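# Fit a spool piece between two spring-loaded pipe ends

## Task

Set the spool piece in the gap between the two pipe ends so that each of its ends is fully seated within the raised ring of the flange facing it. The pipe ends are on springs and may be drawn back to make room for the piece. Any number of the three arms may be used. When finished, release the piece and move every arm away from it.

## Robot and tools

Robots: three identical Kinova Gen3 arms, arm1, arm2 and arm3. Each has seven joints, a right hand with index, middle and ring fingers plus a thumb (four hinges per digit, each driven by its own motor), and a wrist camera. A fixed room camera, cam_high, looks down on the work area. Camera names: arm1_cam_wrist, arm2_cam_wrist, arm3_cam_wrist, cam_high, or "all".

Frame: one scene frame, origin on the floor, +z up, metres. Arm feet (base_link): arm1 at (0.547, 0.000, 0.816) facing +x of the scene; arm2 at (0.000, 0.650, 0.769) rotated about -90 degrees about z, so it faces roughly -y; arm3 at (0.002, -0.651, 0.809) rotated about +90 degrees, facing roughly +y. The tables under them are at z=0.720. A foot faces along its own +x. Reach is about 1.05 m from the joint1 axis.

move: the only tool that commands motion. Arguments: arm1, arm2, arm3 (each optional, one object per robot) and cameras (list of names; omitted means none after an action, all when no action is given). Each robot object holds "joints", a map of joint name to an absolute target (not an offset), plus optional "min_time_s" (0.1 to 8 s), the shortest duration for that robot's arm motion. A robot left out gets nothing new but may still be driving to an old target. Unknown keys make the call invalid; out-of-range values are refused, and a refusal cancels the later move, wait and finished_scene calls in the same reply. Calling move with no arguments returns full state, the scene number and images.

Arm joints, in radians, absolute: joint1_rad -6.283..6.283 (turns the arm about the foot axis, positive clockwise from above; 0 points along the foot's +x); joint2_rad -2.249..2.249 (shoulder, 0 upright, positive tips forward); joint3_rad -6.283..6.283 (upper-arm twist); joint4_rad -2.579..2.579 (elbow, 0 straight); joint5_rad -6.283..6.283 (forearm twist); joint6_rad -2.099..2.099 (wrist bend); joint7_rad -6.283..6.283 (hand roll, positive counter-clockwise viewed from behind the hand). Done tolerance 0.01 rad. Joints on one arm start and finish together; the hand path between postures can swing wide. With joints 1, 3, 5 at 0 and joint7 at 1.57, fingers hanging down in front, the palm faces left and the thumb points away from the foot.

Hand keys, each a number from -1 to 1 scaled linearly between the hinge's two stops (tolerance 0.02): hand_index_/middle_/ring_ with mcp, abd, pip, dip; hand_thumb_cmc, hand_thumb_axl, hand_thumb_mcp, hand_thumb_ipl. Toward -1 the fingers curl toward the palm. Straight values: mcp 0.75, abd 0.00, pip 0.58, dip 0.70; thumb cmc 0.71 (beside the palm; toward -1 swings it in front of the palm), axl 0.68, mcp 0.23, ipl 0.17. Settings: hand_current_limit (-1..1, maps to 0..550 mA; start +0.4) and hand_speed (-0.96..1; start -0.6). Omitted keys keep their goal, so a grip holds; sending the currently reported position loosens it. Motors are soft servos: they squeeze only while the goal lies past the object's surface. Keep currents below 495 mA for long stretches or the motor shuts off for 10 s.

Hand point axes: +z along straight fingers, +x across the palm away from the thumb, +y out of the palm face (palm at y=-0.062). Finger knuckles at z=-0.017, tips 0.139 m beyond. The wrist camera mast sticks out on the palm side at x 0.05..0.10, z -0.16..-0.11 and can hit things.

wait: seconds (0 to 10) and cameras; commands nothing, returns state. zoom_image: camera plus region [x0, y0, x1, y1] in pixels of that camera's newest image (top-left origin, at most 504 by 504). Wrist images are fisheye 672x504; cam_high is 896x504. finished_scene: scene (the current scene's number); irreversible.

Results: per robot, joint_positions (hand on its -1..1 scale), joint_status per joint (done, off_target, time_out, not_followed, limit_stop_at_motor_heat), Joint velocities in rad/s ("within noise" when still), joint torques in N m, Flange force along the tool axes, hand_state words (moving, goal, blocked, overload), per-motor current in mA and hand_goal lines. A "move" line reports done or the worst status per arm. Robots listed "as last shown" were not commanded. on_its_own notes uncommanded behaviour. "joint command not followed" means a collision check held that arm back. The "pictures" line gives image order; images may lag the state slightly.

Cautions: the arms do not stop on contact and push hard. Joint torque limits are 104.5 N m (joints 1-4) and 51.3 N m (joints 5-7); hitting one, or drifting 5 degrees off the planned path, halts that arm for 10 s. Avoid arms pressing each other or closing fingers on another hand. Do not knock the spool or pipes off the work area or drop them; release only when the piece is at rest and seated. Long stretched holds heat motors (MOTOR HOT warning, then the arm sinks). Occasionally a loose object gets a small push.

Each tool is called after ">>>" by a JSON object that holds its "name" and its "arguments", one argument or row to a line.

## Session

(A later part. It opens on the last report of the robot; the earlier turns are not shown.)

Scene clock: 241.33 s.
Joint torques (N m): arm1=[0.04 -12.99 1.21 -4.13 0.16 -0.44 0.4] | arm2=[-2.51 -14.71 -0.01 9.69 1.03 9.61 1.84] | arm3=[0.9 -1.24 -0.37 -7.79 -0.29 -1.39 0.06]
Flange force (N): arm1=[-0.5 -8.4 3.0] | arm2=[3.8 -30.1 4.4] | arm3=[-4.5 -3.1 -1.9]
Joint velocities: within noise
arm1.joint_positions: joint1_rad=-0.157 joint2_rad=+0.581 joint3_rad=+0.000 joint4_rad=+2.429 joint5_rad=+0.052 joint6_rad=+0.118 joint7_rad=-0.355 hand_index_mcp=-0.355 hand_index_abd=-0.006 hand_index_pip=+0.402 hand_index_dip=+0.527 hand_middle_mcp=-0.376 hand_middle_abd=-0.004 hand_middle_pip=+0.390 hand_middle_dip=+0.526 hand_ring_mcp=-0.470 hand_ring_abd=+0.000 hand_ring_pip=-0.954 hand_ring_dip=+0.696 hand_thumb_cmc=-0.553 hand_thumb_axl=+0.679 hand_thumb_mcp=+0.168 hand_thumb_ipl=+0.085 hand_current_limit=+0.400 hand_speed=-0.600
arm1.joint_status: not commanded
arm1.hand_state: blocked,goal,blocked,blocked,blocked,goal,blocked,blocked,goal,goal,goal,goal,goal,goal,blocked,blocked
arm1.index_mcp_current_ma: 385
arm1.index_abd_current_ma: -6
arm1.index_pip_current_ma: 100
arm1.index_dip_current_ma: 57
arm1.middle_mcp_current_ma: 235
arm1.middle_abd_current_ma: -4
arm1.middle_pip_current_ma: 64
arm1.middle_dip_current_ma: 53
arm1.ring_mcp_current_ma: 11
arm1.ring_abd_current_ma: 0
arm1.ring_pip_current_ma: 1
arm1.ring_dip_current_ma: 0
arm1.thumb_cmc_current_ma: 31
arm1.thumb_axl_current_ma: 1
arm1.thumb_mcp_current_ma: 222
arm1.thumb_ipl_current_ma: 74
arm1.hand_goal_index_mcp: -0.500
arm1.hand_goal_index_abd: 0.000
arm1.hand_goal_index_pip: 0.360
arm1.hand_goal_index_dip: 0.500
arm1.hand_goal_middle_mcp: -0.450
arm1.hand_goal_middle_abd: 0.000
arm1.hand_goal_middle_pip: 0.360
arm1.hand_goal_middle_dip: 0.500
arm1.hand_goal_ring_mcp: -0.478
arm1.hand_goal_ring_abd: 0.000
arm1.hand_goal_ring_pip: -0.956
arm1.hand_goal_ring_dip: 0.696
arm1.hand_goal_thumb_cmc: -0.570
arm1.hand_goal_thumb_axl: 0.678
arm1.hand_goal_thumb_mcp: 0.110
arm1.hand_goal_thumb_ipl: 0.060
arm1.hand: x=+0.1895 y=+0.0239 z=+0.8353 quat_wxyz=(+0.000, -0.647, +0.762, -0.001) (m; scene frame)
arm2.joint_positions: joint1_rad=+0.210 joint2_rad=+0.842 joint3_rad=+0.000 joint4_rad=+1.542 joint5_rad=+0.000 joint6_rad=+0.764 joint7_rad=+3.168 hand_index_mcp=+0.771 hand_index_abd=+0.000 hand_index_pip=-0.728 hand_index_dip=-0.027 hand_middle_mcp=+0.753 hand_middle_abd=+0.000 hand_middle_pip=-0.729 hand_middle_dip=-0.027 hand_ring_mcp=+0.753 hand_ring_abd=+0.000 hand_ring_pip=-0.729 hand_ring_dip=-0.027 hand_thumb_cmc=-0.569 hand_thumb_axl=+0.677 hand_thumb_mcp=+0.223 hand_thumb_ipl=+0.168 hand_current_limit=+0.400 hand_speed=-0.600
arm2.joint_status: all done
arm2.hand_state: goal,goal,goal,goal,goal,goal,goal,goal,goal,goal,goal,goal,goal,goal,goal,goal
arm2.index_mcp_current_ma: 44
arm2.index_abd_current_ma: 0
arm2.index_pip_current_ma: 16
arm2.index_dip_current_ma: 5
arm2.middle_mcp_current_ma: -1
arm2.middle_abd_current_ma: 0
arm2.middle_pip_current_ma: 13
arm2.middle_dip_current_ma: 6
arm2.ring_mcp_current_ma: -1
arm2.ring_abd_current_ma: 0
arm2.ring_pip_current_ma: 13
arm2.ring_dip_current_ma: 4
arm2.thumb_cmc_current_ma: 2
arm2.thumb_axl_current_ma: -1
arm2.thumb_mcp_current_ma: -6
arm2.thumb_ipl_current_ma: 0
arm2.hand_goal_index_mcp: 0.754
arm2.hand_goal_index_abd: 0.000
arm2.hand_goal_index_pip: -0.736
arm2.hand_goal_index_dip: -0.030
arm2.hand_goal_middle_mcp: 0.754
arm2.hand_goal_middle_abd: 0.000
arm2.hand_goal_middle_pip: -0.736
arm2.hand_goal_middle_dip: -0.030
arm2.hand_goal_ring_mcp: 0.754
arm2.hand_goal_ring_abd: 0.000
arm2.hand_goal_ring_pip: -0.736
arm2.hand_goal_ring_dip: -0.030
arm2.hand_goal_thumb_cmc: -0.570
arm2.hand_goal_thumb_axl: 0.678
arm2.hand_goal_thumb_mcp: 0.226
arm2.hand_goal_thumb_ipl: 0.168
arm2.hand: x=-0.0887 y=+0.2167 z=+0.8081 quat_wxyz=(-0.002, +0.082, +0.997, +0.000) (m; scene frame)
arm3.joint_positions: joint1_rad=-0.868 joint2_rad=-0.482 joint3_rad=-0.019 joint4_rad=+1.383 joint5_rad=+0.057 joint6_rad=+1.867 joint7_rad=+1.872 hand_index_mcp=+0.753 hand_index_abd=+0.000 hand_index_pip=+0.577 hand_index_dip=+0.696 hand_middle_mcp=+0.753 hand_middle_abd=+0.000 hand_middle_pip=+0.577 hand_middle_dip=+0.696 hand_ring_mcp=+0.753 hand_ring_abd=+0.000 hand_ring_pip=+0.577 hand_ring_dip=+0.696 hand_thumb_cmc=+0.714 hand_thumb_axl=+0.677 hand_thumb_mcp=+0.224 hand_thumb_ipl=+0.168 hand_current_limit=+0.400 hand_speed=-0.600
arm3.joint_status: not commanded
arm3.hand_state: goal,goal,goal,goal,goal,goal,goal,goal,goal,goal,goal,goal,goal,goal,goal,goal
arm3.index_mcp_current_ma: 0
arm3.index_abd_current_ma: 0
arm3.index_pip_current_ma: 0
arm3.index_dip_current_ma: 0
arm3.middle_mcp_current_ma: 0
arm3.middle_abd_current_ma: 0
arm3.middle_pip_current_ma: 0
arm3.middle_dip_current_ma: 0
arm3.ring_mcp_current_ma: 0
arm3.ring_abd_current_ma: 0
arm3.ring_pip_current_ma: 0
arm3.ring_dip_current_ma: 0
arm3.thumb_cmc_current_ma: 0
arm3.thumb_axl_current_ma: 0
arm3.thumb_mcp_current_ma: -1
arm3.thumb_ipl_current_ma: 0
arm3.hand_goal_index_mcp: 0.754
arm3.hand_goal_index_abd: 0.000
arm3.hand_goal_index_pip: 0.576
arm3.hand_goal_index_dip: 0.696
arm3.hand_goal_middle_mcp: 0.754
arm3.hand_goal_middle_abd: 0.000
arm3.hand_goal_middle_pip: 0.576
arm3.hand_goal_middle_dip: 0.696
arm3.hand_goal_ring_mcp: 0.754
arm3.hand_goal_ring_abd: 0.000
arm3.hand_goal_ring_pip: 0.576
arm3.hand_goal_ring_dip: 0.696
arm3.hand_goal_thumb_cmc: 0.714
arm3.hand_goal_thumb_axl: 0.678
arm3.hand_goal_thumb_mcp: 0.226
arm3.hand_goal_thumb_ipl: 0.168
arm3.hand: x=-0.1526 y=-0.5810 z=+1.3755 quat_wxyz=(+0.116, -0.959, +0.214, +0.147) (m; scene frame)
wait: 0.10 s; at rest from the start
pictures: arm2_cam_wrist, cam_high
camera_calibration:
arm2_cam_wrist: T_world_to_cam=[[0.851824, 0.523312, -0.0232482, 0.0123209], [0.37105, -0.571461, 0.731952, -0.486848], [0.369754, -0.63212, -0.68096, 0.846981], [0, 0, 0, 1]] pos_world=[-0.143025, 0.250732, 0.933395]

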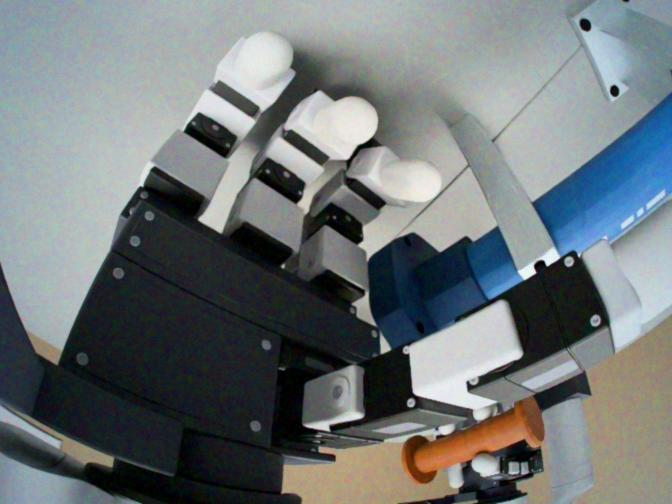

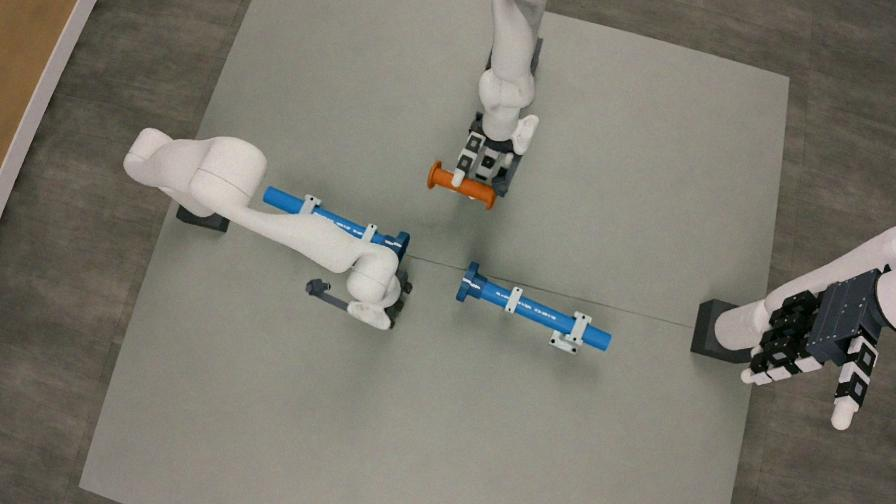

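>>> {"name": "move", "arguments": {
  "arm1": {"joints": {"joint1_rad": -0.1061, "joint2_rad": 0.799, "joint4_rad": 2.1115, "joint5_rad": 0.0257, "joint6_rad": 0.2176, "joint7_rad": -0.2772}, "min_time_s": 4},
  "cameras": ["arm1_cam_wrist", "cam_high", "arm2_cam_wrist"]
}}

>>> {"name": "zoom_image", "arguments": {
  "camera": "cam_high",
  "region": [390, 200, 490, 300]
}}

>>> {"name": "zoom_image", "arguments": {
  "camera": "arm1_cam_wrist",
  "region": [400, 0, 672, 380]
}}

Scene clock: 270.30 s.
Joint torques (N m): arm1=[0.08 -17.26 1.23 -5.12 0.19 -0.39 0.4] | arm2=[-2.51 -14.76 -0.04 9.54 0.95 9.59 1.89] | arm3=[0.82 -1.29 -0.41 -7.82 -0.29 -1.43 0.01]
Flange force (N): arm1=[-0.6 -9.2 1.8] | arm2=[3.7 -29.6 4.6] | arm3=[-4.5 -3.4 -1.9]
move: arm1 done
Joint velocities: within noise
arm1.joint_positions: joint1_rad=-0.106 joint2_rad=+0.799 joint3_rad=+0.000 joint4_rad=+2.112 joint5_rad=+0.026 joint6_rad=+0.218 joint7_rad=-0.277 hand_index_mcp=-0.355 hand_index_abd=-0.006 hand_index_pip=+0.402 hand_index_dip=+0.527 hand_middle_mcp=-0.376 hand_middle_abd=-0.004 hand_middle_pip=+0.390 hand_middle_dip=+0.526 hand_ring_mcp=-0.470 hand_ring_abd=+0.000 hand_ring_pip=-0.954 hand_ring_dip=+0.696 hand_thumb_cmc=-0.553 hand_thumb_axl=+0.679 hand_thumb_mcp=+0.168 hand_thumb_ipl=+0.085 hand_current_limit=+0.400 hand_speed=-0.600
arm1.joint_status: all done
arm1.hand_state: blocked,goal,blocked,blocked,blocked,goal,blocked,blocked,goal,goal,goal,goal,goal,goal,blocked,blocked
arm1.index_mcp_current_ma: 385
arm1.index_abd_current_ma: -7
arm1.index_pip_current_ma: 101
arm1.index_dip_current_ma: 57
arm1.middle_mcp_current_ma: 235
arm1.middle_abd_current_ma: -4
arm1.middle_pip_current_ma: 64
arm1.middle_dip_current_ma: 53
arm1.ring_mcp_current_ma: 11
arm1.ring_abd_current_ma: 0
arm1.ring_pip_current_ma: 1
arm1.ring_dip_current_ma: 0
arm1.thumb_cmc_current_ma: 32
arm1.thumb_axl_current_ma: 1
arm1.thumb_mcp_current_ma: 221
arm1.thumb_ipl_current_ma: 74
arm1.hand_goal_index_mcp: -0.500
arm1.hand_goal_index_abd: 0.000
arm1.hand_goal_index_pip: 0.360
arm1.hand_goal_index_dip: 0.500
arm1.hand_goal_middle_mcp: -0.450
arm1.hand_goal_middle_abd: 0.000
arm1.hand_goal_middle_pip: 0.360
arm1.hand_goal_middle_dip: 0.500
arm1.hand_goal_ring_mcp: -0.478
arm1.hand_goal_ring_abd: 0.000
arm1.hand_goal_ring_pip: -0.956
arm1.hand_goal_ring_dip: 0.696
arm1.hand_goal_thumb_cmc: -0.570
arm1.hand_goal_thumb_axl: 0.678
arm1.hand_goal_thumb_mcp: 0.110
arm1.hand_goal_thumb_ipl: 0.060
arm1.hand: x=+0.0889 y=+0.0286 z=+0.7811 quat_wxyz=(+0.000, -0.647, +0.762, +0.000) (m; scene frame)
arm2, arm3: as last shown
pictures: arm1_cam_wrist, arm2_cam_wrist, cam_high
camera_calibration:
arm1_cam_wrist: T_world_to_cam=[[-0.553153, 0.833034, 0.00869269, 0.0428962], [0.580948, 0.378242, 0.720716, -0.666849], [0.597093, 0.403716, -0.693176, 0.609182], [0, 0, 0, 1]] pos_world=[0.0473944, -0.0294407, 0.902506]
arm2_cam_wrist: T_world_to_cam=[[0.851824, 0.523312, -0.0232482, 0.0123209], [0.37105, -0.571461, 0.731952, -0.486848], [0.369754, -0.63212, -0.68096, 0.846981], [0, 0, 0, 1]] pos_world=[-0.143025, 0.250732, 0.933395]

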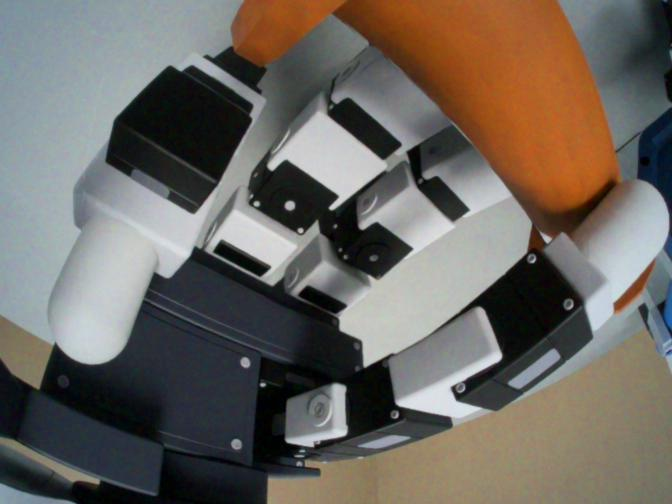

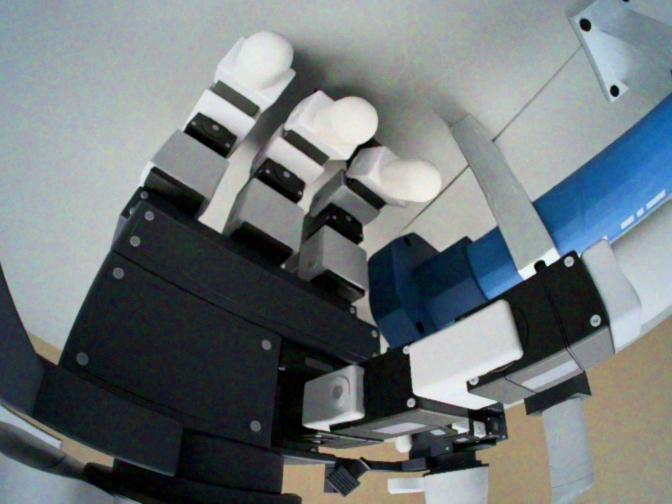

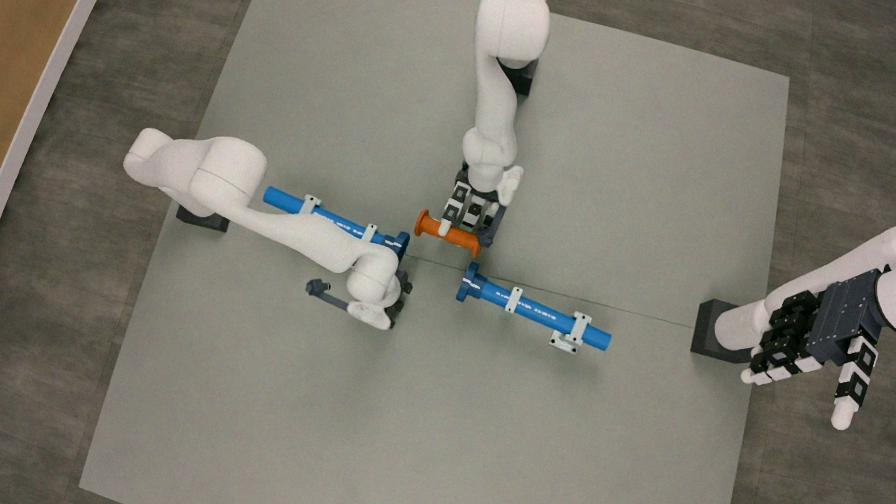

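Scaled by 5.040 from the camera's 896x504 image, which has a finer 1280x720 frame.

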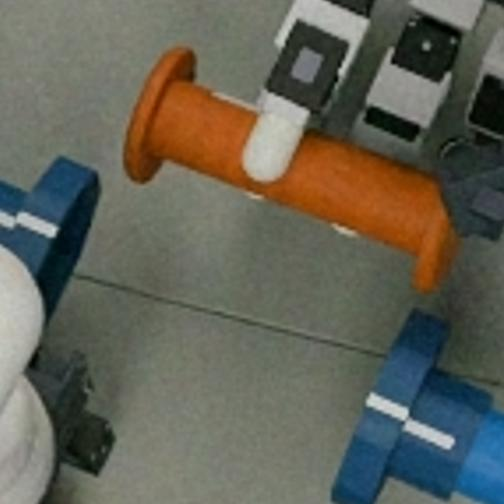

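Scaled by 1.326 from the camera's 672x504 image, which has a finer 960x720 frame.

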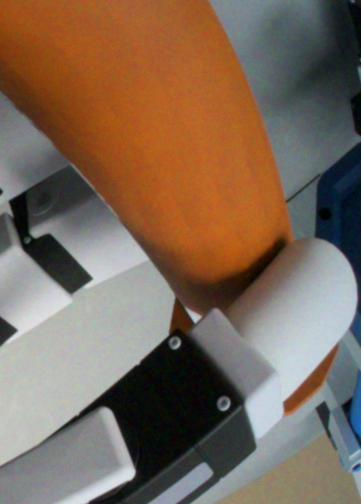

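>>> {"name": "zoom_image", "arguments": {
  "camera": "cam_high",
  "region": [405, 200, 445, 240]
}}

>>> {"name": "zoom_image", "arguments": {
  "camera": "cam_high",
  "region": [455, 225, 495, 265]
}}

Scaled by 12.600 from the camera's 896x504 image, which has a finer 1280x720 frame.

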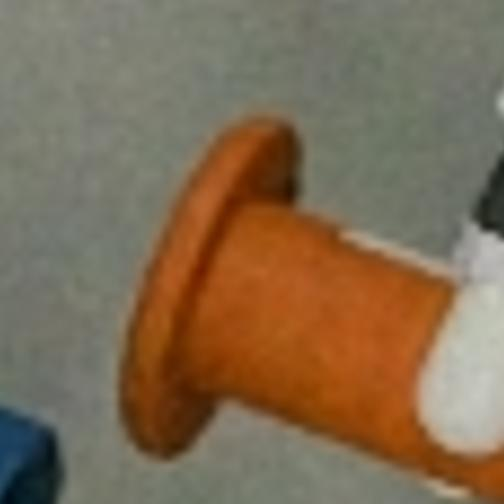

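Scaled by 12.600 from the camera's 896x504 image, which has a finer 1280x720 frame.

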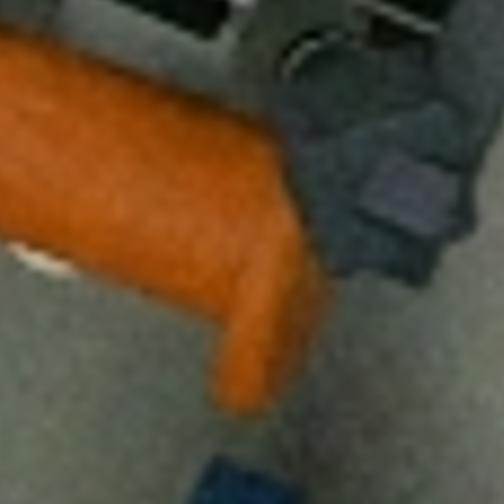

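>>> {"name": "move", "arguments": {
  "arm1": {"joints": {"hand_middle_mcp": -0.41}},
  "cameras": ["arm1_cam_wrist", "cam_high"]
}}

>>> {"name": "zoom_image", "arguments": {
  "camera": "cam_high",
  "region": [400, 195, 500, 295]
}}

Scene clock: 284.50 s.
Joint torques (N m): arm1=[0.02 -17.19 1.32 -5.01 0.22 -0.46 0.39] | arm2=[-2.58 -14.69 0.04 9.65 1.02 9.6 1.85] | arm3=[0.86 -1.31 -0.39 -7.83 -0.3 -1.45 0.07]
Flange force (N): arm1=[-0.7 -8.7 1.4] | arm2=[3.9 -29.9 4.4] | arm3=[-4.6 -3.2 -1.9]
move: arm1 off_target
Joint velocities: within noise
arm1.joint_positions: joint1_rad=-0.106 joint2_rad=+0.799 joint3_rad=+0.000 joint4_rad=+2.111 joint5_rad=+0.026 joint6_rad=+0.218 joint7_rad=-0.277 hand_index_mcp=-0.355 hand_index_abd=-0.005 hand_index_pip=+0.405 hand_index_dip=+0.527 hand_middle_mcp=-0.362 hand_middle_abd=-0.004 hand_middle_pip=+0.390 hand_middle_dip=+0.523 hand_ring_mcp=-0.470 hand_ring_abd=+0.000 hand_ring_pip=-0.954 hand_ring_dip=+0.696 hand_thumb_cmc=-0.558 hand_thumb_axl=+0.679 hand_thumb_mcp=+0.164 hand_thumb_ipl=+0.085 hand_current_limit=+0.400 hand_speed=-0.600
arm1.joint_status: hand_middle_mcp off_target (ended at -0.362, target -0.410)
arm1.hand_state: blocked,goal,blocked,blocked,blocked,goal,blocked,blocked,goal,goal,goal,goal,goal,goal,blocked,blocked
arm1.index_mcp_current_ma: 385
arm1.index_abd_current_ma: -5
arm1.index_pip_current_ma: 112
arm1.index_dip_current_ma: 57
arm1.middle_mcp_current_ma: 132
arm1.middle_abd_current_ma: -4
arm1.middle_pip_current_ma: 64
arm1.middle_dip_current_ma: 46
arm1.ring_mcp_current_ma: 11
arm1.ring_abd_current_ma: 0
arm1.ring_pip_current_ma: 1
arm1.ring_dip_current_ma: 0
arm1.thumb_cmc_current_ma: 19
arm1.thumb_axl_current_ma: 1
arm1.thumb_mcp_current_ma: 200
arm1.thumb_ipl_current_ma: 74
arm1.hand_goal_index_mcp: -0.500
arm1.hand_goal_index_abd: 0.000
arm1.hand_goal_index_pip: 0.360
arm1.hand_goal_index_dip: 0.500
arm1.hand_goal_middle_mcp: -0.410
arm1.hand_goal_middle_abd: 0.000
arm1.hand_goal_middle_pip: 0.360
arm1.hand_goal_middle_dip: 0.500
arm1.hand_goal_ring_mcp: -0.478
arm1.hand_goal_ring_abd: 0.000
arm1.hand_goal_ring_pip: -0.956
arm1.hand_goal_ring_dip: 0.696
arm1.hand_goal_thumb_cmc: -0.570
arm1.hand_goal_thumb_axl: 0.678
arm1.hand_goal_thumb_mcp: 0.110
arm1.hand_goal_thumb_ipl: 0.060
arm1.hand: x=+0.0889 y=+0.0286 z=+0.7811 quat_wxyz=(+0.000, -0.647, +0.762, +0.000) (m; scene frame)
arm2, arm3: as last shown
pictures: arm1_cam_wrist, cam_high
camera_calibration:
arm1_cam_wrist: T_world_to_cam=[[-0.553121, 0.833055, 0.00873265, 0.0428039], [0.580979, 0.378196, 0.720716, -0.666794], [0.597094, 0.403717, -0.693175, 0.609242], [0, 0, 0, 1]] pos_world=[0.0472944, -0.0294406, 0.902506]

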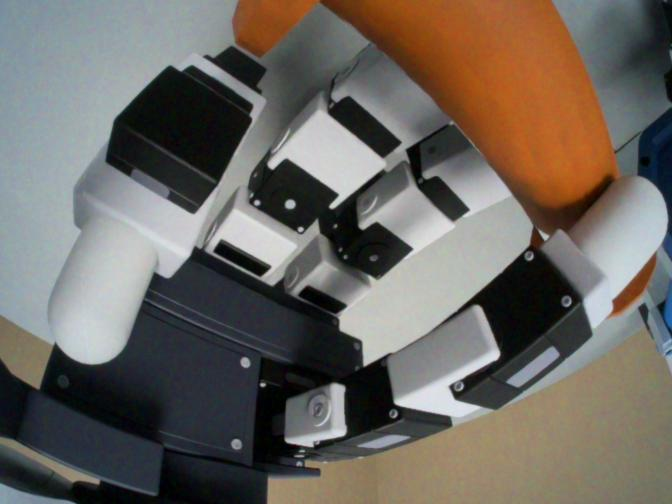

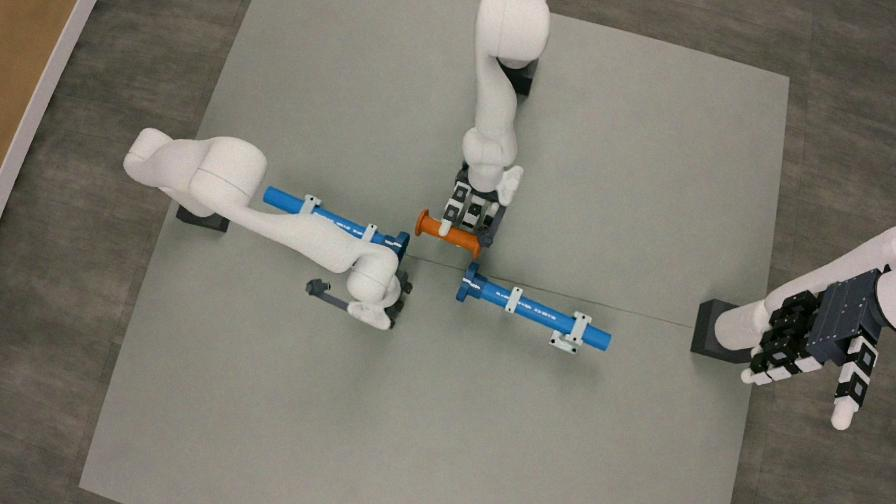

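Scaled by 5.040 from the camera's 896x504 image, which has a finer 1280x720 frame.

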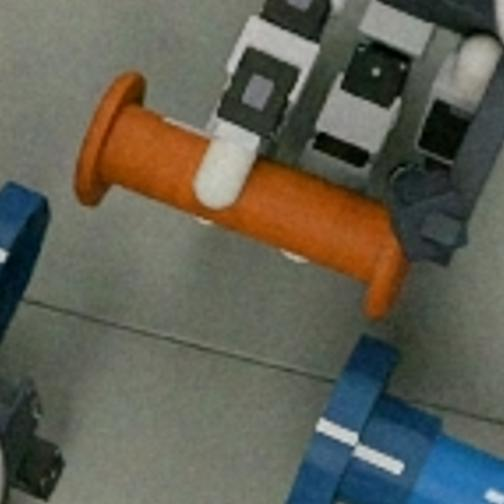

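>>> {"name": "move", "arguments": {
  "arm1": {"joints": {"hand_middle_mcp": -0.38}},
  "cameras": ["cam_high"]
}}

>>> {"name": "zoom_image", "arguments": {
  "camera": "cam_high",
  "region": [400, 195, 500, 295]
}}

>>> {"name": "zoom_image", "arguments": {
  "camera": "cam_high",
  "region": [405, 200, 445, 240]
}}

Scene clock: 286.93 s.
Joint torques (N m): arm1=[0.14 -17.21 1.3 -5.08 0.16 -0.39 0.44] | arm2=[-2.59 -14.69 -0.01 9.55 0.99 9.57 1.89] | arm3=[0.86 -1.24 -0.42 -7.8 -0.32 -1.42 0.05]
Flange force (N): arm1=[-0.4 -9.2 1.7] | arm2=[3.8 -29.6 4.4] | arm3=[-4.4 -3.3 -1.9]
move: arm1 off_target
Joint velocities: within noise
arm1.joint_positions: joint1_rad=-0.106 joint2_rad=+0.799 joint3_rad=+0.000 joint4_rad=+2.111 joint5_rad=+0.026 joint6_rad=+0.218 joint7_rad=-0.277 hand_index_mcp=-0.355 hand_index_abd=-0.002 hand_index_pip=+0.408 hand_index_dip=+0.527 hand_middle_mcp=-0.338 hand_middle_abd=-0.002 hand_middle_pip=+0.390 hand_middle_dip=+0.519 hand_ring_mcp=-0.470 hand_ring_abd=+0.000 hand_ring_pip=-0.954 hand_ring_dip=+0.696 hand_thumb_cmc=-0.571 hand_thumb_axl=+0.679 hand_thumb_mcp=+0.159 hand_thumb_ipl=+0.085 hand_current_limit=+0.400 hand_speed=-0.600
arm1.joint_status: hand_middle_mcp off_target (ended at -0.338, target -0.380)
arm1.hand_state: blocked,goal,blocked,blocked,blocked,goal,blocked,goal,goal,goal,goal,goal,goal,goal,blocked,blocked
arm1.index_mcp_current_ma: 385
arm1.index_abd_current_ma: -1
arm1.index_pip_current_ma: 121
arm1.index_dip_current_ma: 57
arm1.middle_mcp_current_ma: 109
arm1.middle_abd_current_ma: -2
arm1.middle_pip_current_ma: 64
arm1.middle_dip_current_ma: 35
arm1.ring_mcp_current_ma: 11
arm1.ring_abd_current_ma: 0
arm1.ring_pip_current_ma: 1
arm1.ring_dip_current_ma: 0
arm1.thumb_cmc_current_ma: -1
arm1.thumb_axl_current_ma: 1
arm1.thumb_mcp_current_ma: 175
arm1.thumb_ipl_current_ma: 74
arm1.hand_goal_index_mcp: -0.500
arm1.hand_goal_index_abd: 0.000
arm1.hand_goal_index_pip: 0.360
arm1.hand_goal_index_dip: 0.500
arm1.hand_goal_middle_mcp: -0.380
arm1.hand_goal_middle_abd: 0.000
arm1.hand_goal_middle_pip: 0.360
arm1.hand_goal_middle_dip: 0.500
arm1.hand_goal_ring_mcp: -0.478
arm1.hand_goal_ring_abd: 0.000
arm1.hand_goal_ring_pip: -0.956
arm1.hand_goal_ring_dip: 0.696
arm1.hand_goal_thumb_cmc: -0.570
arm1.hand_goal_thumb_axl: 0.678
arm1.hand_goal_thumb_mcp: 0.110
arm1.hand_goal_thumb_ipl: 0.060
arm1.hand: x=+0.0889 y=+0.0286 z=+0.7811 quat_wxyz=(+0.000, -0.647, +0.762, +0.000) (m; scene frame)
arm2, arm3: as last shown
pictures: cam_high

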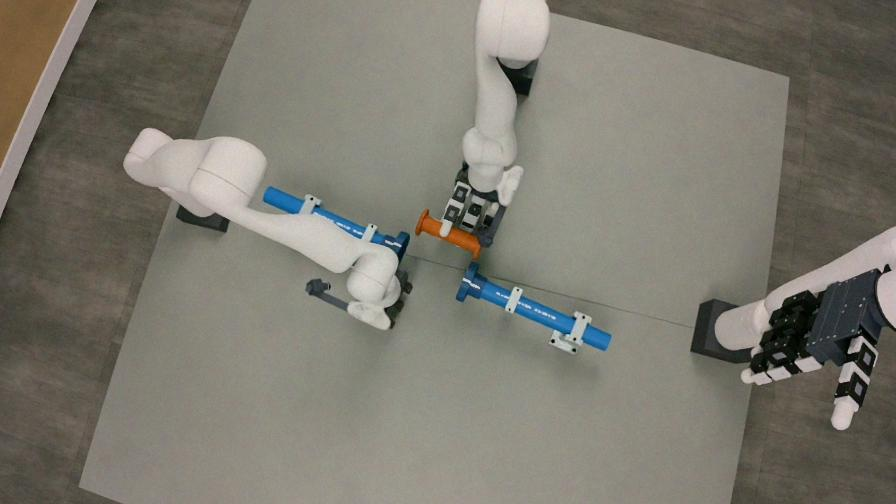

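Scaled by 5.040 from the camera's 896x504 image, which has a finer 1280x720 frame.

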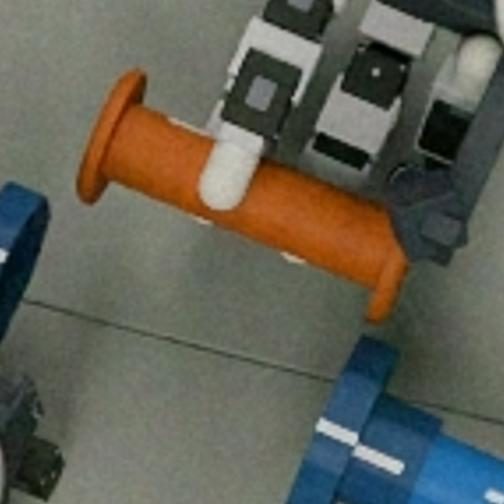

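Scaled by 12.600 from the camera's 896x504 image, which has a finer 1280x720 frame.

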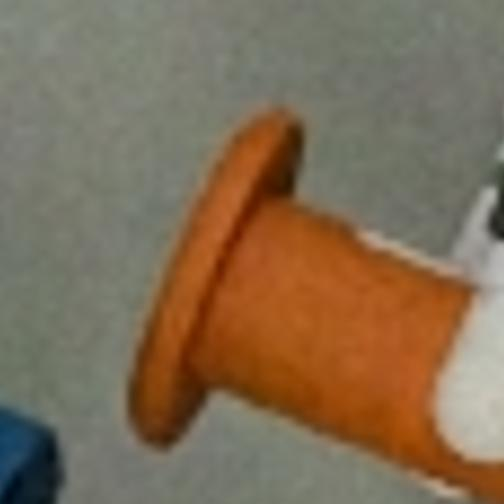

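>>> {"name": "move", "arguments": {
  "arm1": {"joints": {"hand_middle_mcp": -0.355}},
  "cameras": ["cam_high"]
}}

>>> {"name": "zoom_image", "arguments": {
  "camera": "cam_high",
  "region": [400, 195, 500, 295]
}}

>>> {"name": "zoom_image", "arguments": {
  "camera": "cam_high",
  "region": [405, 200, 445, 240]
}}

Scene clock: 290.57 s.
Joint torques (N m): arm1=[0.09 -17.19 1.3 -5.02 0.18 -0.42 0.43] | arm2=[-2.61 -14.67 -0.02 9.6 0.98 9.63 1.87] | arm3=[0.85 -1.23 -0.36 -7.87 -0.27 -1.38 0.08]
Flange force (N): arm1=[-0.5 -8.9 1.5] | arm2=[3.9 -29.6 4.5] | arm3=[-4.4 -2.9 -1.5]
move: arm1 off_target
Joint velocities: within noise
arm1.joint_positions: joint1_rad=-0.106 joint2_rad=+0.799 joint3_rad=+0.000 joint4_rad=+2.112 joint5_rad=+0.026 joint6_rad=+0.218 joint7_rad=-0.277 hand_index_mcp=-0.355 hand_index_abd=+0.001 hand_index_pip=+0.409 hand_index_dip=+0.527 hand_middle_mcp=-0.319 hand_middle_abd=+0.001 hand_middle_pip=+0.390 hand_middle_dip=+0.516 hand_ring_mcp=-0.470 hand_ring_abd=+0.000 hand_ring_pip=-0.954 hand_ring_dip=+0.696 hand_thumb_cmc=-0.581 hand_thumb_axl=+0.678 hand_thumb_mcp=+0.154 hand_thumb_ipl=+0.085 hand_current_limit=+0.400 hand_speed=-0.600
arm1.joint_status: hand_middle_mcp off_target (ended at -0.319, target -0.355)
arm1.hand_state: blocked,goal,blocked,blocked,blocked,goal,blocked,goal,goal,goal,goal,goal,goal,goal,blocked,blocked
arm1.index_mcp_current_ma: 385
arm1.index_abd_current_ma: 1
arm1.index_pip_current_ma: 126
arm1.index_dip_current_ma: 57
arm1.middle_mcp_current_ma: 87
arm1.middle_abd_current_ma: 1
arm1.middle_pip_current_ma: 63
arm1.middle_dip_current_ma: 28
arm1.ring_mcp_current_ma: 11
arm1.ring_abd_current_ma: 0
arm1.ring_pip_current_ma: 1
arm1.ring_dip_current_ma: 0
arm1.thumb_cmc_current_ma: -16
arm1.thumb_axl_current_ma: 0
arm1.thumb_mcp_current_ma: 155
arm1.thumb_ipl_current_ma: 74
arm1.hand_goal_index_mcp: -0.500
arm1.hand_goal_index_abd: 0.000
arm1.hand_goal_index_pip: 0.360
arm1.hand_goal_index_dip: 0.500
arm1.hand_goal_middle_mcp: -0.354
arm1.hand_goal_middle_abd: 0.000
arm1.hand_goal_middle_pip: 0.360
arm1.hand_goal_middle_dip: 0.500
arm1.hand_goal_ring_mcp: -0.478
arm1.hand_goal_ring_abd: 0.000
arm1.hand_goal_ring_pip: -0.956
arm1.hand_goal_ring_dip: 0.696
arm1.hand_goal_thumb_cmc: -0.570
arm1.hand_goal_thumb_axl: 0.678
arm1.hand_goal_thumb_mcp: 0.110
arm1.hand_goal_thumb_ipl: 0.060
arm1.hand: x=+0.0889 y=+0.0286 z=+0.7811 quat_wxyz=(+0.000, -0.647, +0.762, +0.000) (m; scene frame)
arm2, arm3: as last shown
pictures: cam_high

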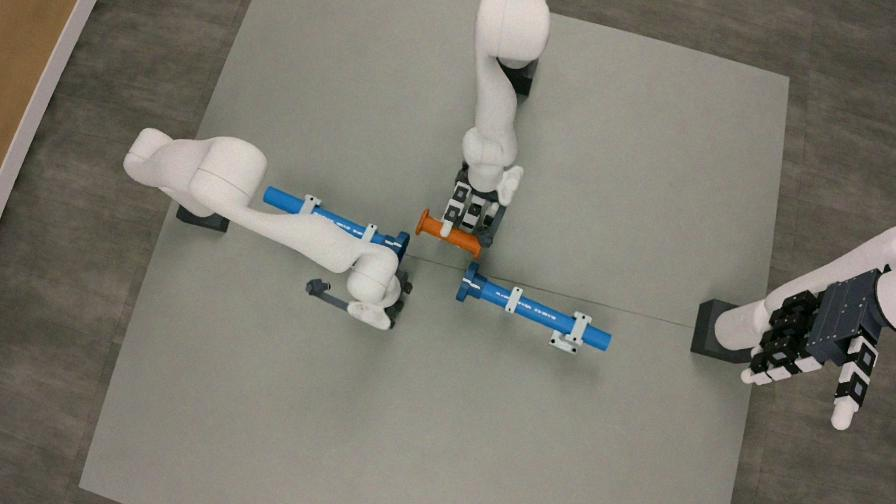

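Scaled by 5.040 from the camera's 896x504 image, which has a finer 1280x720 frame.

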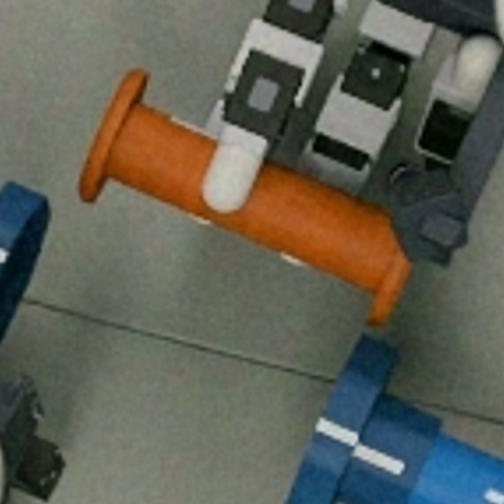

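Scaled by 12.600 from the camera's 896x504 image, which has a finer 1280x720 frame.

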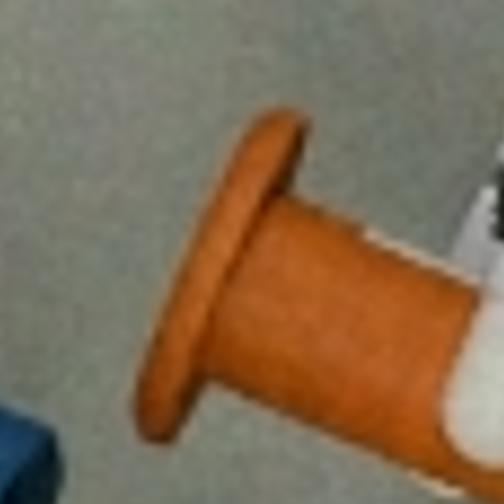

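>>> {"name": "move", "arguments": {
  "arm1": {"joints": {"joint1_rad": -0.0675, "joint2_rad": 0.8177, "joint4_rad": 2.1183, "joint5_rad": 0.0257, "joint6_rad": 0.1921, "joint7_rad": -0.2388}, "min_time_s": 2},
  "arm2": {"joints": {"joint1_rad": 0.2107, "joint2_rad": 0.8278, "joint4_rad": 1.5781, "joint6_rad": 0.7426, "joint7_rad": 3.1685}, "min_time_s": 2},
  "cameras": ["arm1_cam_wrist", "cam_high"]
}}

>>> {"name": "zoom_image", "arguments": {
  "camera": "cam_high",
  "region": [390, 200, 490, 300]
}}

>>> {"name": "zoom_image", "arguments": {
  "camera": "arm1_cam_wrist",
  "region": [472, 50, 672, 380]
}}

Scene clock: 312.63 s.
Joint torques (N m): arm1=[0.15 -17.27 1.27 -4.77 0.21 -0.46 0.34] | arm2=[-3 -12.56 -0.45 13.62 1.28 11.7 2.32] | arm3=[0.9 -1.24 -0.43 -7.81 -0.28 -1.38 0.08]
Flange force (N): arm1=[-0.1 -8.7 1.4] | arm2=[4.4 -36.7 4.3] | arm3=[-4.5 -3.3 -1.7]
move: arm1 done; arm2 done
Joint velocities: within noise
arm1.joint_positions: joint1_rad=-0.067 joint2_rad=+0.818 joint3_rad=+0.000 joint4_rad=+2.118 joint5_rad=+0.026 joint6_rad=+0.192 joint7_rad=-0.239 hand_index_mcp=-0.355 hand_index_abd=+0.001 hand_index_pip=+0.409 hand_index_dip=+0.527 hand_middle_mcp=-0.319 hand_middle_abd=+0.001 hand_middle_pip=+0.390 hand_middle_dip=+0.516 hand_ring_mcp=-0.470 hand_ring_abd=+0.000 hand_ring_pip=-0.954 hand_ring_dip=+0.696 hand_thumb_cmc=-0.581 hand_thumb_axl=+0.678 hand_thumb_mcp=+0.154 hand_thumb_ipl=+0.085 hand_current_limit=+0.400 hand_speed=-0.600
arm1.joint_status: all done
arm1.hand_state: blocked,goal,blocked,blocked,blocked,goal,blocked,goal,goal,goal,goal,goal,goal,goal,blocked,blocked
arm1.index_mcp_current_ma: 385
arm1.index_abd_current_ma: 1
arm1.index_pip_current_ma: 126
arm1.index_dip_current_ma: 57
arm1.middle_mcp_current_ma: 87
arm1.middle_abd_current_ma: 1
arm1.middle_pip_current_ma: 63
arm1.middle_dip_current_ma: 28
arm1.ring_mcp_current_ma: 11
arm1.ring_abd_current_ma: 0
arm1.ring_pip_current_ma: 1
arm1.ring_dip_current_ma: 0
arm1.thumb_cmc_current_ma: -16
arm1.thumb_axl_current_ma: 0
arm1.thumb_mcp_current_ma: 155
arm1.thumb_ipl_current_ma: 74
arm1.hand_goal_index_mcp: -0.500
arm1.hand_goal_index_abd: 0.000
arm1.hand_goal_index_pip: 0.360
arm1.hand_goal_index_dip: 0.500
arm1.hand_goal_middle_mcp: -0.354
arm1.hand_goal_middle_abd: 0.000
arm1.hand_goal_middle_pip: 0.360
arm1.hand_goal_middle_dip: 0.500
arm1.hand_goal_ring_mcp: -0.478
arm1.hand_goal_ring_abd: 0.000
arm1.hand_goal_ring_pip: -0.956
arm1.hand_goal_ring_dip: 0.696
arm1.hand_goal_thumb_cmc: -0.570
arm1.hand_goal_thumb_axl: 0.678
arm1.hand_goal_thumb_mcp: 0.110
arm1.hand_goal_thumb_ipl: 0.060
arm1.hand: x=+0.0914 y=+0.0432 z=+0.7736 quat_wxyz=(+0.000, -0.647, +0.762, -0.001) (m; scene frame)
arm2.joint_positions: joint1_rad=+0.211 joint2_rad=+0.828 joint3_rad=+0.000 joint4_rad=+1.578 joint5_rad=+0.000 joint6_rad=+0.743 joint7_rad=+3.169 hand_index_mcp=+0.774 hand_index_abd=+0.000 hand_index_pip=-0.728 hand_index_dip=-0.027 hand_middle_mcp=+0.753 hand_middle_abd=+0.000 hand_middle_pip=-0.729 hand_middle_dip=-0.027 hand_ring_mcp=+0.753 hand_ring_abd=+0.000 hand_ring_pip=-0.729 hand_ring_dip=-0.027 hand_thumb_cmc=-0.569 hand_thumb_axl=+0.677 hand_thumb_mcp=+0.223 hand_thumb_ipl=+0.168 hand_current_limit=+0.400 hand_speed=-0.600
arm2.joint_status: all done
arm2.hand_state: goal,goal,goal,goal,goal,goal,goal,goal,goal,goal,goal,goal,goal,goal,goal,goal
arm2.index_mcp_current_ma: 54
arm2.index_abd_current_ma: 0
arm2.index_pip_current_ma: 16
arm2.index_dip_current_ma: 5
arm2.middle_mcp_current_ma: -1
arm2.middle_abd_current_ma: 0
arm2.middle_pip_current_ma: 13
arm2.middle_dip_current_ma: 6
arm2.ring_mcp_current_ma: -1
arm2.ring_abd_current_ma: 0
arm2.ring_pip_current_ma: 13
arm2.ring_dip_current_ma: 4
arm2.thumb_cmc_current_ma: 2
arm2.thumb_axl_current_ma: -1
arm2.thumb_mcp_current_ma: -6
arm2.thumb_ipl_current_ma: 0
arm2.hand_goal_index_mcp: 0.754
arm2.hand_goal_index_abd: 0.000
arm2.hand_goal_index_pip: -0.736
arm2.hand_goal_index_dip: -0.030
arm2.hand_goal_middle_mcp: 0.754
arm2.hand_goal_middle_abd: 0.000
arm2.hand_goal_middle_pip: -0.736
arm2.hand_goal_middle_dip: -0.030
arm2.hand_goal_ring_mcp: 0.754
arm2.hand_goal_ring_abd: 0.000
arm2.hand_goal_ring_pip: -0.736
arm2.hand_goal_ring_dip: -0.030
arm2.hand_goal_thumb_cmc: -0.570
arm2.hand_goal_thumb_axl: 0.678
arm2.hand_goal_thumb_mcp: 0.226
arm2.hand_goal_thumb_ipl: 0.168
arm2.hand: x=-0.0871 y=+0.2255 z=+0.8080 quat_wxyz=(-0.002, +0.082, +0.997, +0.000) (m; scene frame)
arm3: as last shown
pictures: arm1_cam_wrist, cam_high
camera_calibration:
arm1_cam_wrist: T_world_to_cam=[[-0.553151, 0.833038, 0.00849687, 0.0323847], [0.580817, 0.378321, 0.720781, -0.668372], [0.597223, 0.403636, -0.693111, 0.596631], [0, 0, 0, 1]] pos_world=[0.0497939, -0.0149404, 0.895006]

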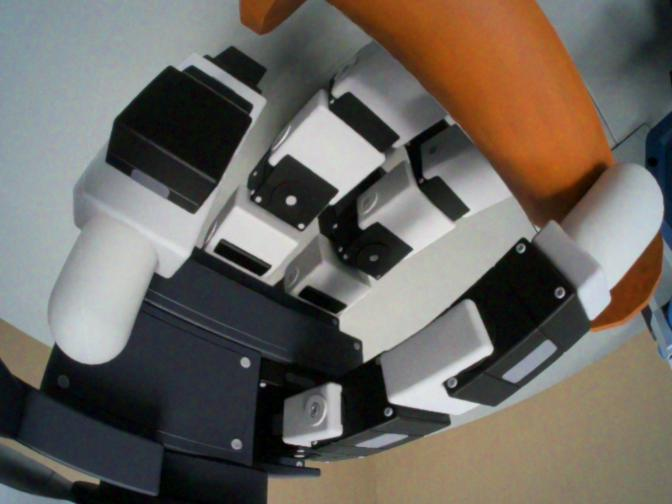

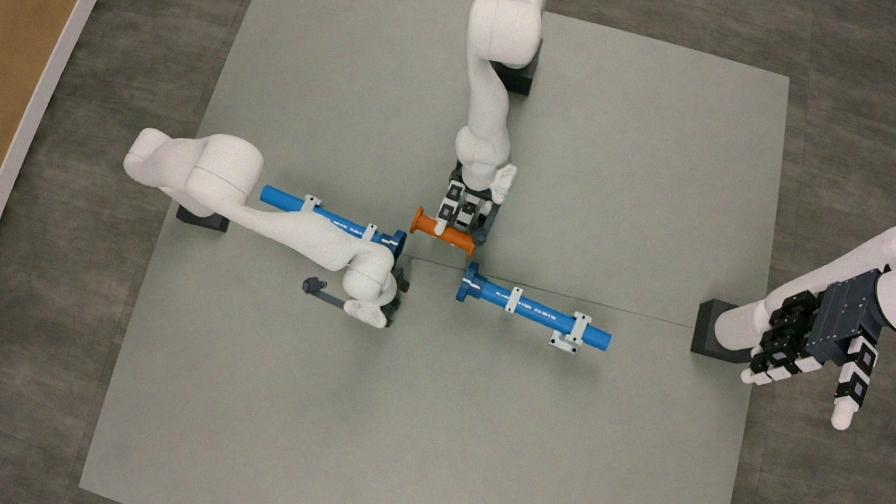

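Scaled by 5.040 from the camera's 896x504 image, which has a finer 1280x720 frame.

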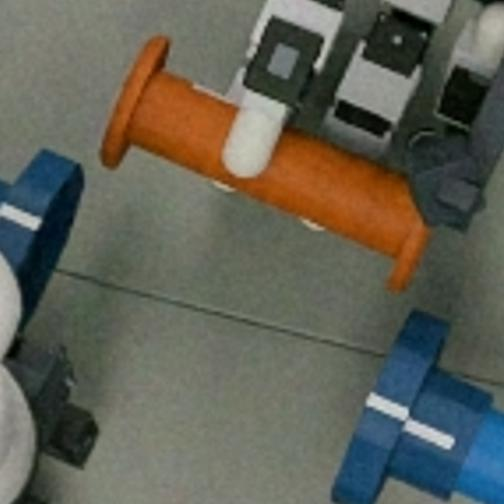

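Scaled by 1.527 from the camera's 672x504 image, which has a finer 960x720 frame.

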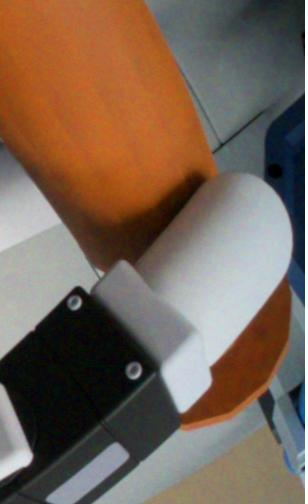

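>>> {"name": "move", "arguments": {
  "arm1": {"joints": {"joint1_rad": -0.0489, "joint2_rad": 0.8292, "joint4_rad": 2.0537, "joint5_rad": 0.0193, "joint6_rad": 0.2451, "joint7_rad": -0.2136}, "min_time_s": 2},
  "cameras": ["arm1_cam_wrist", "cam_high"]
}}

>>> {"name": "zoom_image", "arguments": {
  "camera": "cam_high",
  "region": [390, 210, 440, 260]
}}

>>> {"name": "zoom_image", "arguments": {
  "camera": "cam_high",
  "region": [440, 230, 500, 290]
}}

>>> {"name": "zoom_image", "arguments": {
  "camera": "arm1_cam_wrist",
  "region": [472, 50, 672, 380]
}}

Scene clock: 328.83 s.
Joint torques (N m): arm1=[0.93 -18 2.26 -5.35 0.12 -0.53 0.23] | arm2=[-3.16 -12.97 -0.57 12.87 1.14 11.26 2.22] | arm3=[0.92 -1.22 -0.41 -7.82 -0.27 -1.38 0.08]
Flange force (N): arm1=[1.5 -9.2 1.5] | arm2=[4.8 -35.4 4.4] | arm3=[-4.4 -3.2 -1.7]
move: arm1 done
Joint velocities: within noise
arm1.joint_positions: joint1_rad=-0.049 joint2_rad=+0.829 joint3_rad=+0.000 joint4_rad=+2.054 joint5_rad=+0.019 joint6_rad=+0.245 joint7_rad=-0.214 hand_index_mcp=-0.355 hand_index_abd=-0.005 hand_index_pip=+0.409 hand_index_dip=+0.527 hand_middle_mcp=-0.319 hand_middle_abd=-0.005 hand_middle_pip=+0.390 hand_middle_dip=+0.516 hand_ring_mcp=-0.470 hand_ring_abd=+0.000 hand_ring_pip=-0.954 hand_ring_dip=+0.696 hand_thumb_cmc=-0.584 hand_thumb_axl=+0.678 hand_thumb_mcp=+0.154 hand_thumb_ipl=+0.085 hand_current_limit=+0.400 hand_speed=-0.600
arm1.joint_status: all done
arm1.hand_state: blocked,goal,blocked,blocked,blocked,goal,blocked,goal,goal,goal,goal,goal,goal,goal,blocked,blocked
arm1.index_mcp_current_ma: 385
arm1.index_abd_current_ma: -5
arm1.index_pip_current_ma: 126
arm1.index_dip_current_ma: 57
arm1.middle_mcp_current_ma: 87
arm1.middle_abd_current_ma: -4
arm1.middle_pip_current_ma: 63
arm1.middle_dip_current_ma: 28
arm1.ring_mcp_current_ma: 11
arm1.ring_abd_current_ma: 0
arm1.ring_pip_current_ma: 1
arm1.ring_dip_current_ma: 0
arm1.thumb_cmc_current_ma: -24
arm1.thumb_axl_current_ma: 0
arm1.thumb_mcp_current_ma: 154
arm1.thumb_ipl_current_ma: 74
arm1.hand_goal_index_mcp: -0.500
arm1.hand_goal_index_abd: 0.000
arm1.hand_goal_index_pip: 0.360
arm1.hand_goal_index_dip: 0.500
arm1.hand_goal_middle_mcp: -0.354
arm1.hand_goal_middle_abd: 0.000
arm1.hand_goal_middle_pip: 0.360
arm1.hand_goal_middle_dip: 0.500
arm1.hand_goal_ring_mcp: -0.478
arm1.hand_goal_ring_abd: 0.000
arm1.hand_goal_ring_pip: -0.956
arm1.hand_goal_ring_dip: 0.696
arm1.hand_goal_thumb_cmc: -0.570
arm1.hand_goal_thumb_axl: 0.678
arm1.hand_goal_thumb_mcp: 0.110
arm1.hand_goal_thumb_ipl: 0.060
arm1.hand: x=+0.0720 y=+0.0494 z=+0.7736 quat_wxyz=(+0.000, -0.647, +0.762, -0.001) (m; scene frame)
arm2, arm3: as last shown
arm2.hand_state: blocked,goal,goal,goal,goal,goal,goal,goal,goal,goal,goal,goal,goal,goal,goal,goal
arm2.index_mcp_current_ma: 55
pictures: arm1_cam_wrist, cam_high
camera_calibration:
arm1_cam_wrist: T_world_to_cam=[[-0.553201, 0.833004, 0.00855458, 0.0164115], [0.580794, 0.378306, 0.720807, -0.659496], [0.597199, 0.40372, -0.693083, 0.605522], [0, 0, 0, 1]] pos_world=[0.030494, -0.00864075, 0.894906]

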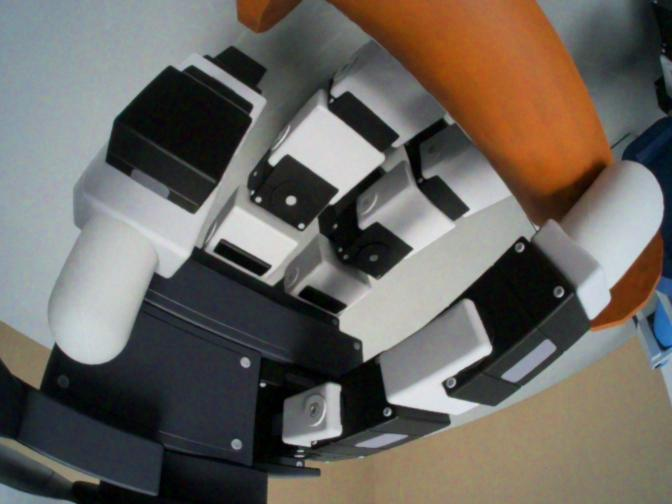

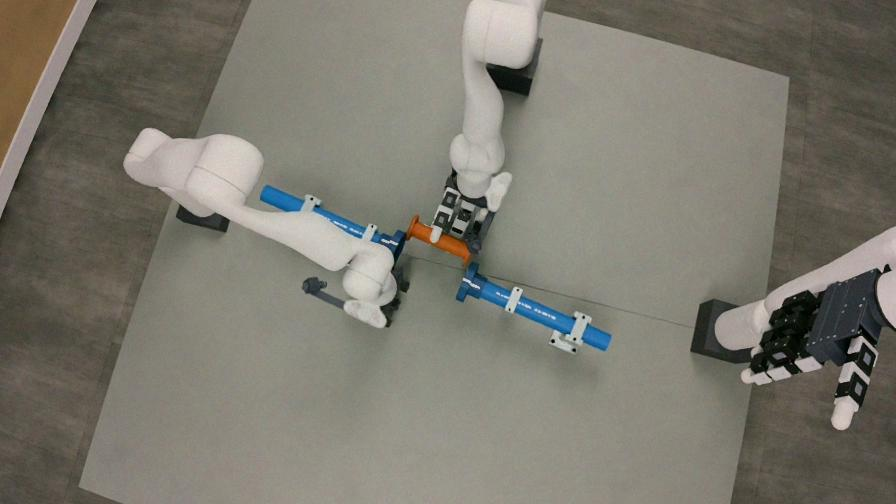

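Scaled by 10.080 from the camera's 896x504 image, which has a finer 1280x720 frame.

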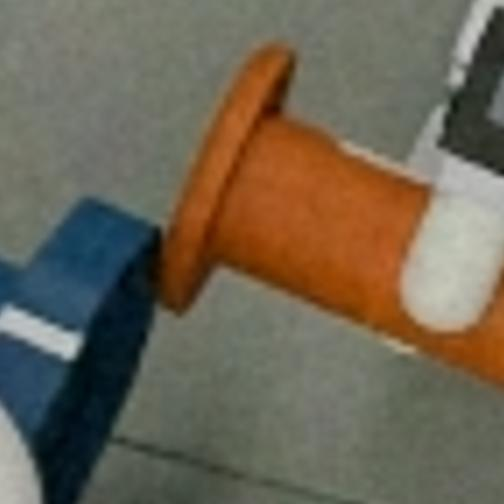

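Scaled by 8.400 from the camera's 896x504 image, which has a finer 1280x720 frame.

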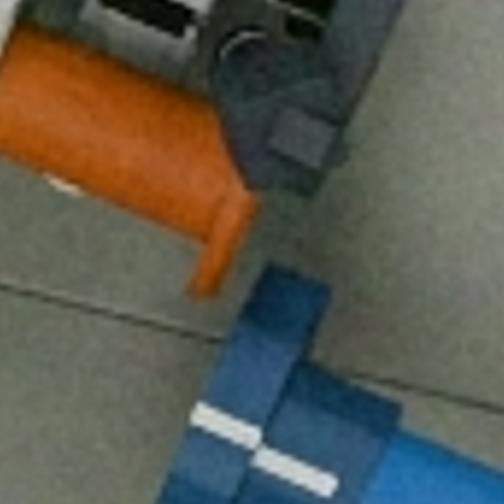

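Scaled by 1.527 from the camera's 672x504 image, which has a finer 960x720 frame.

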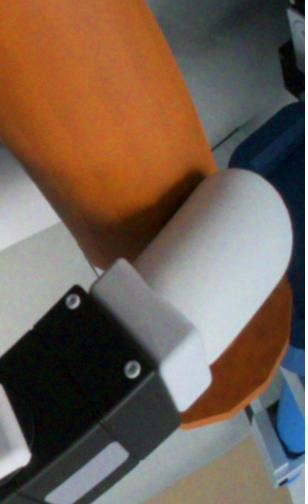

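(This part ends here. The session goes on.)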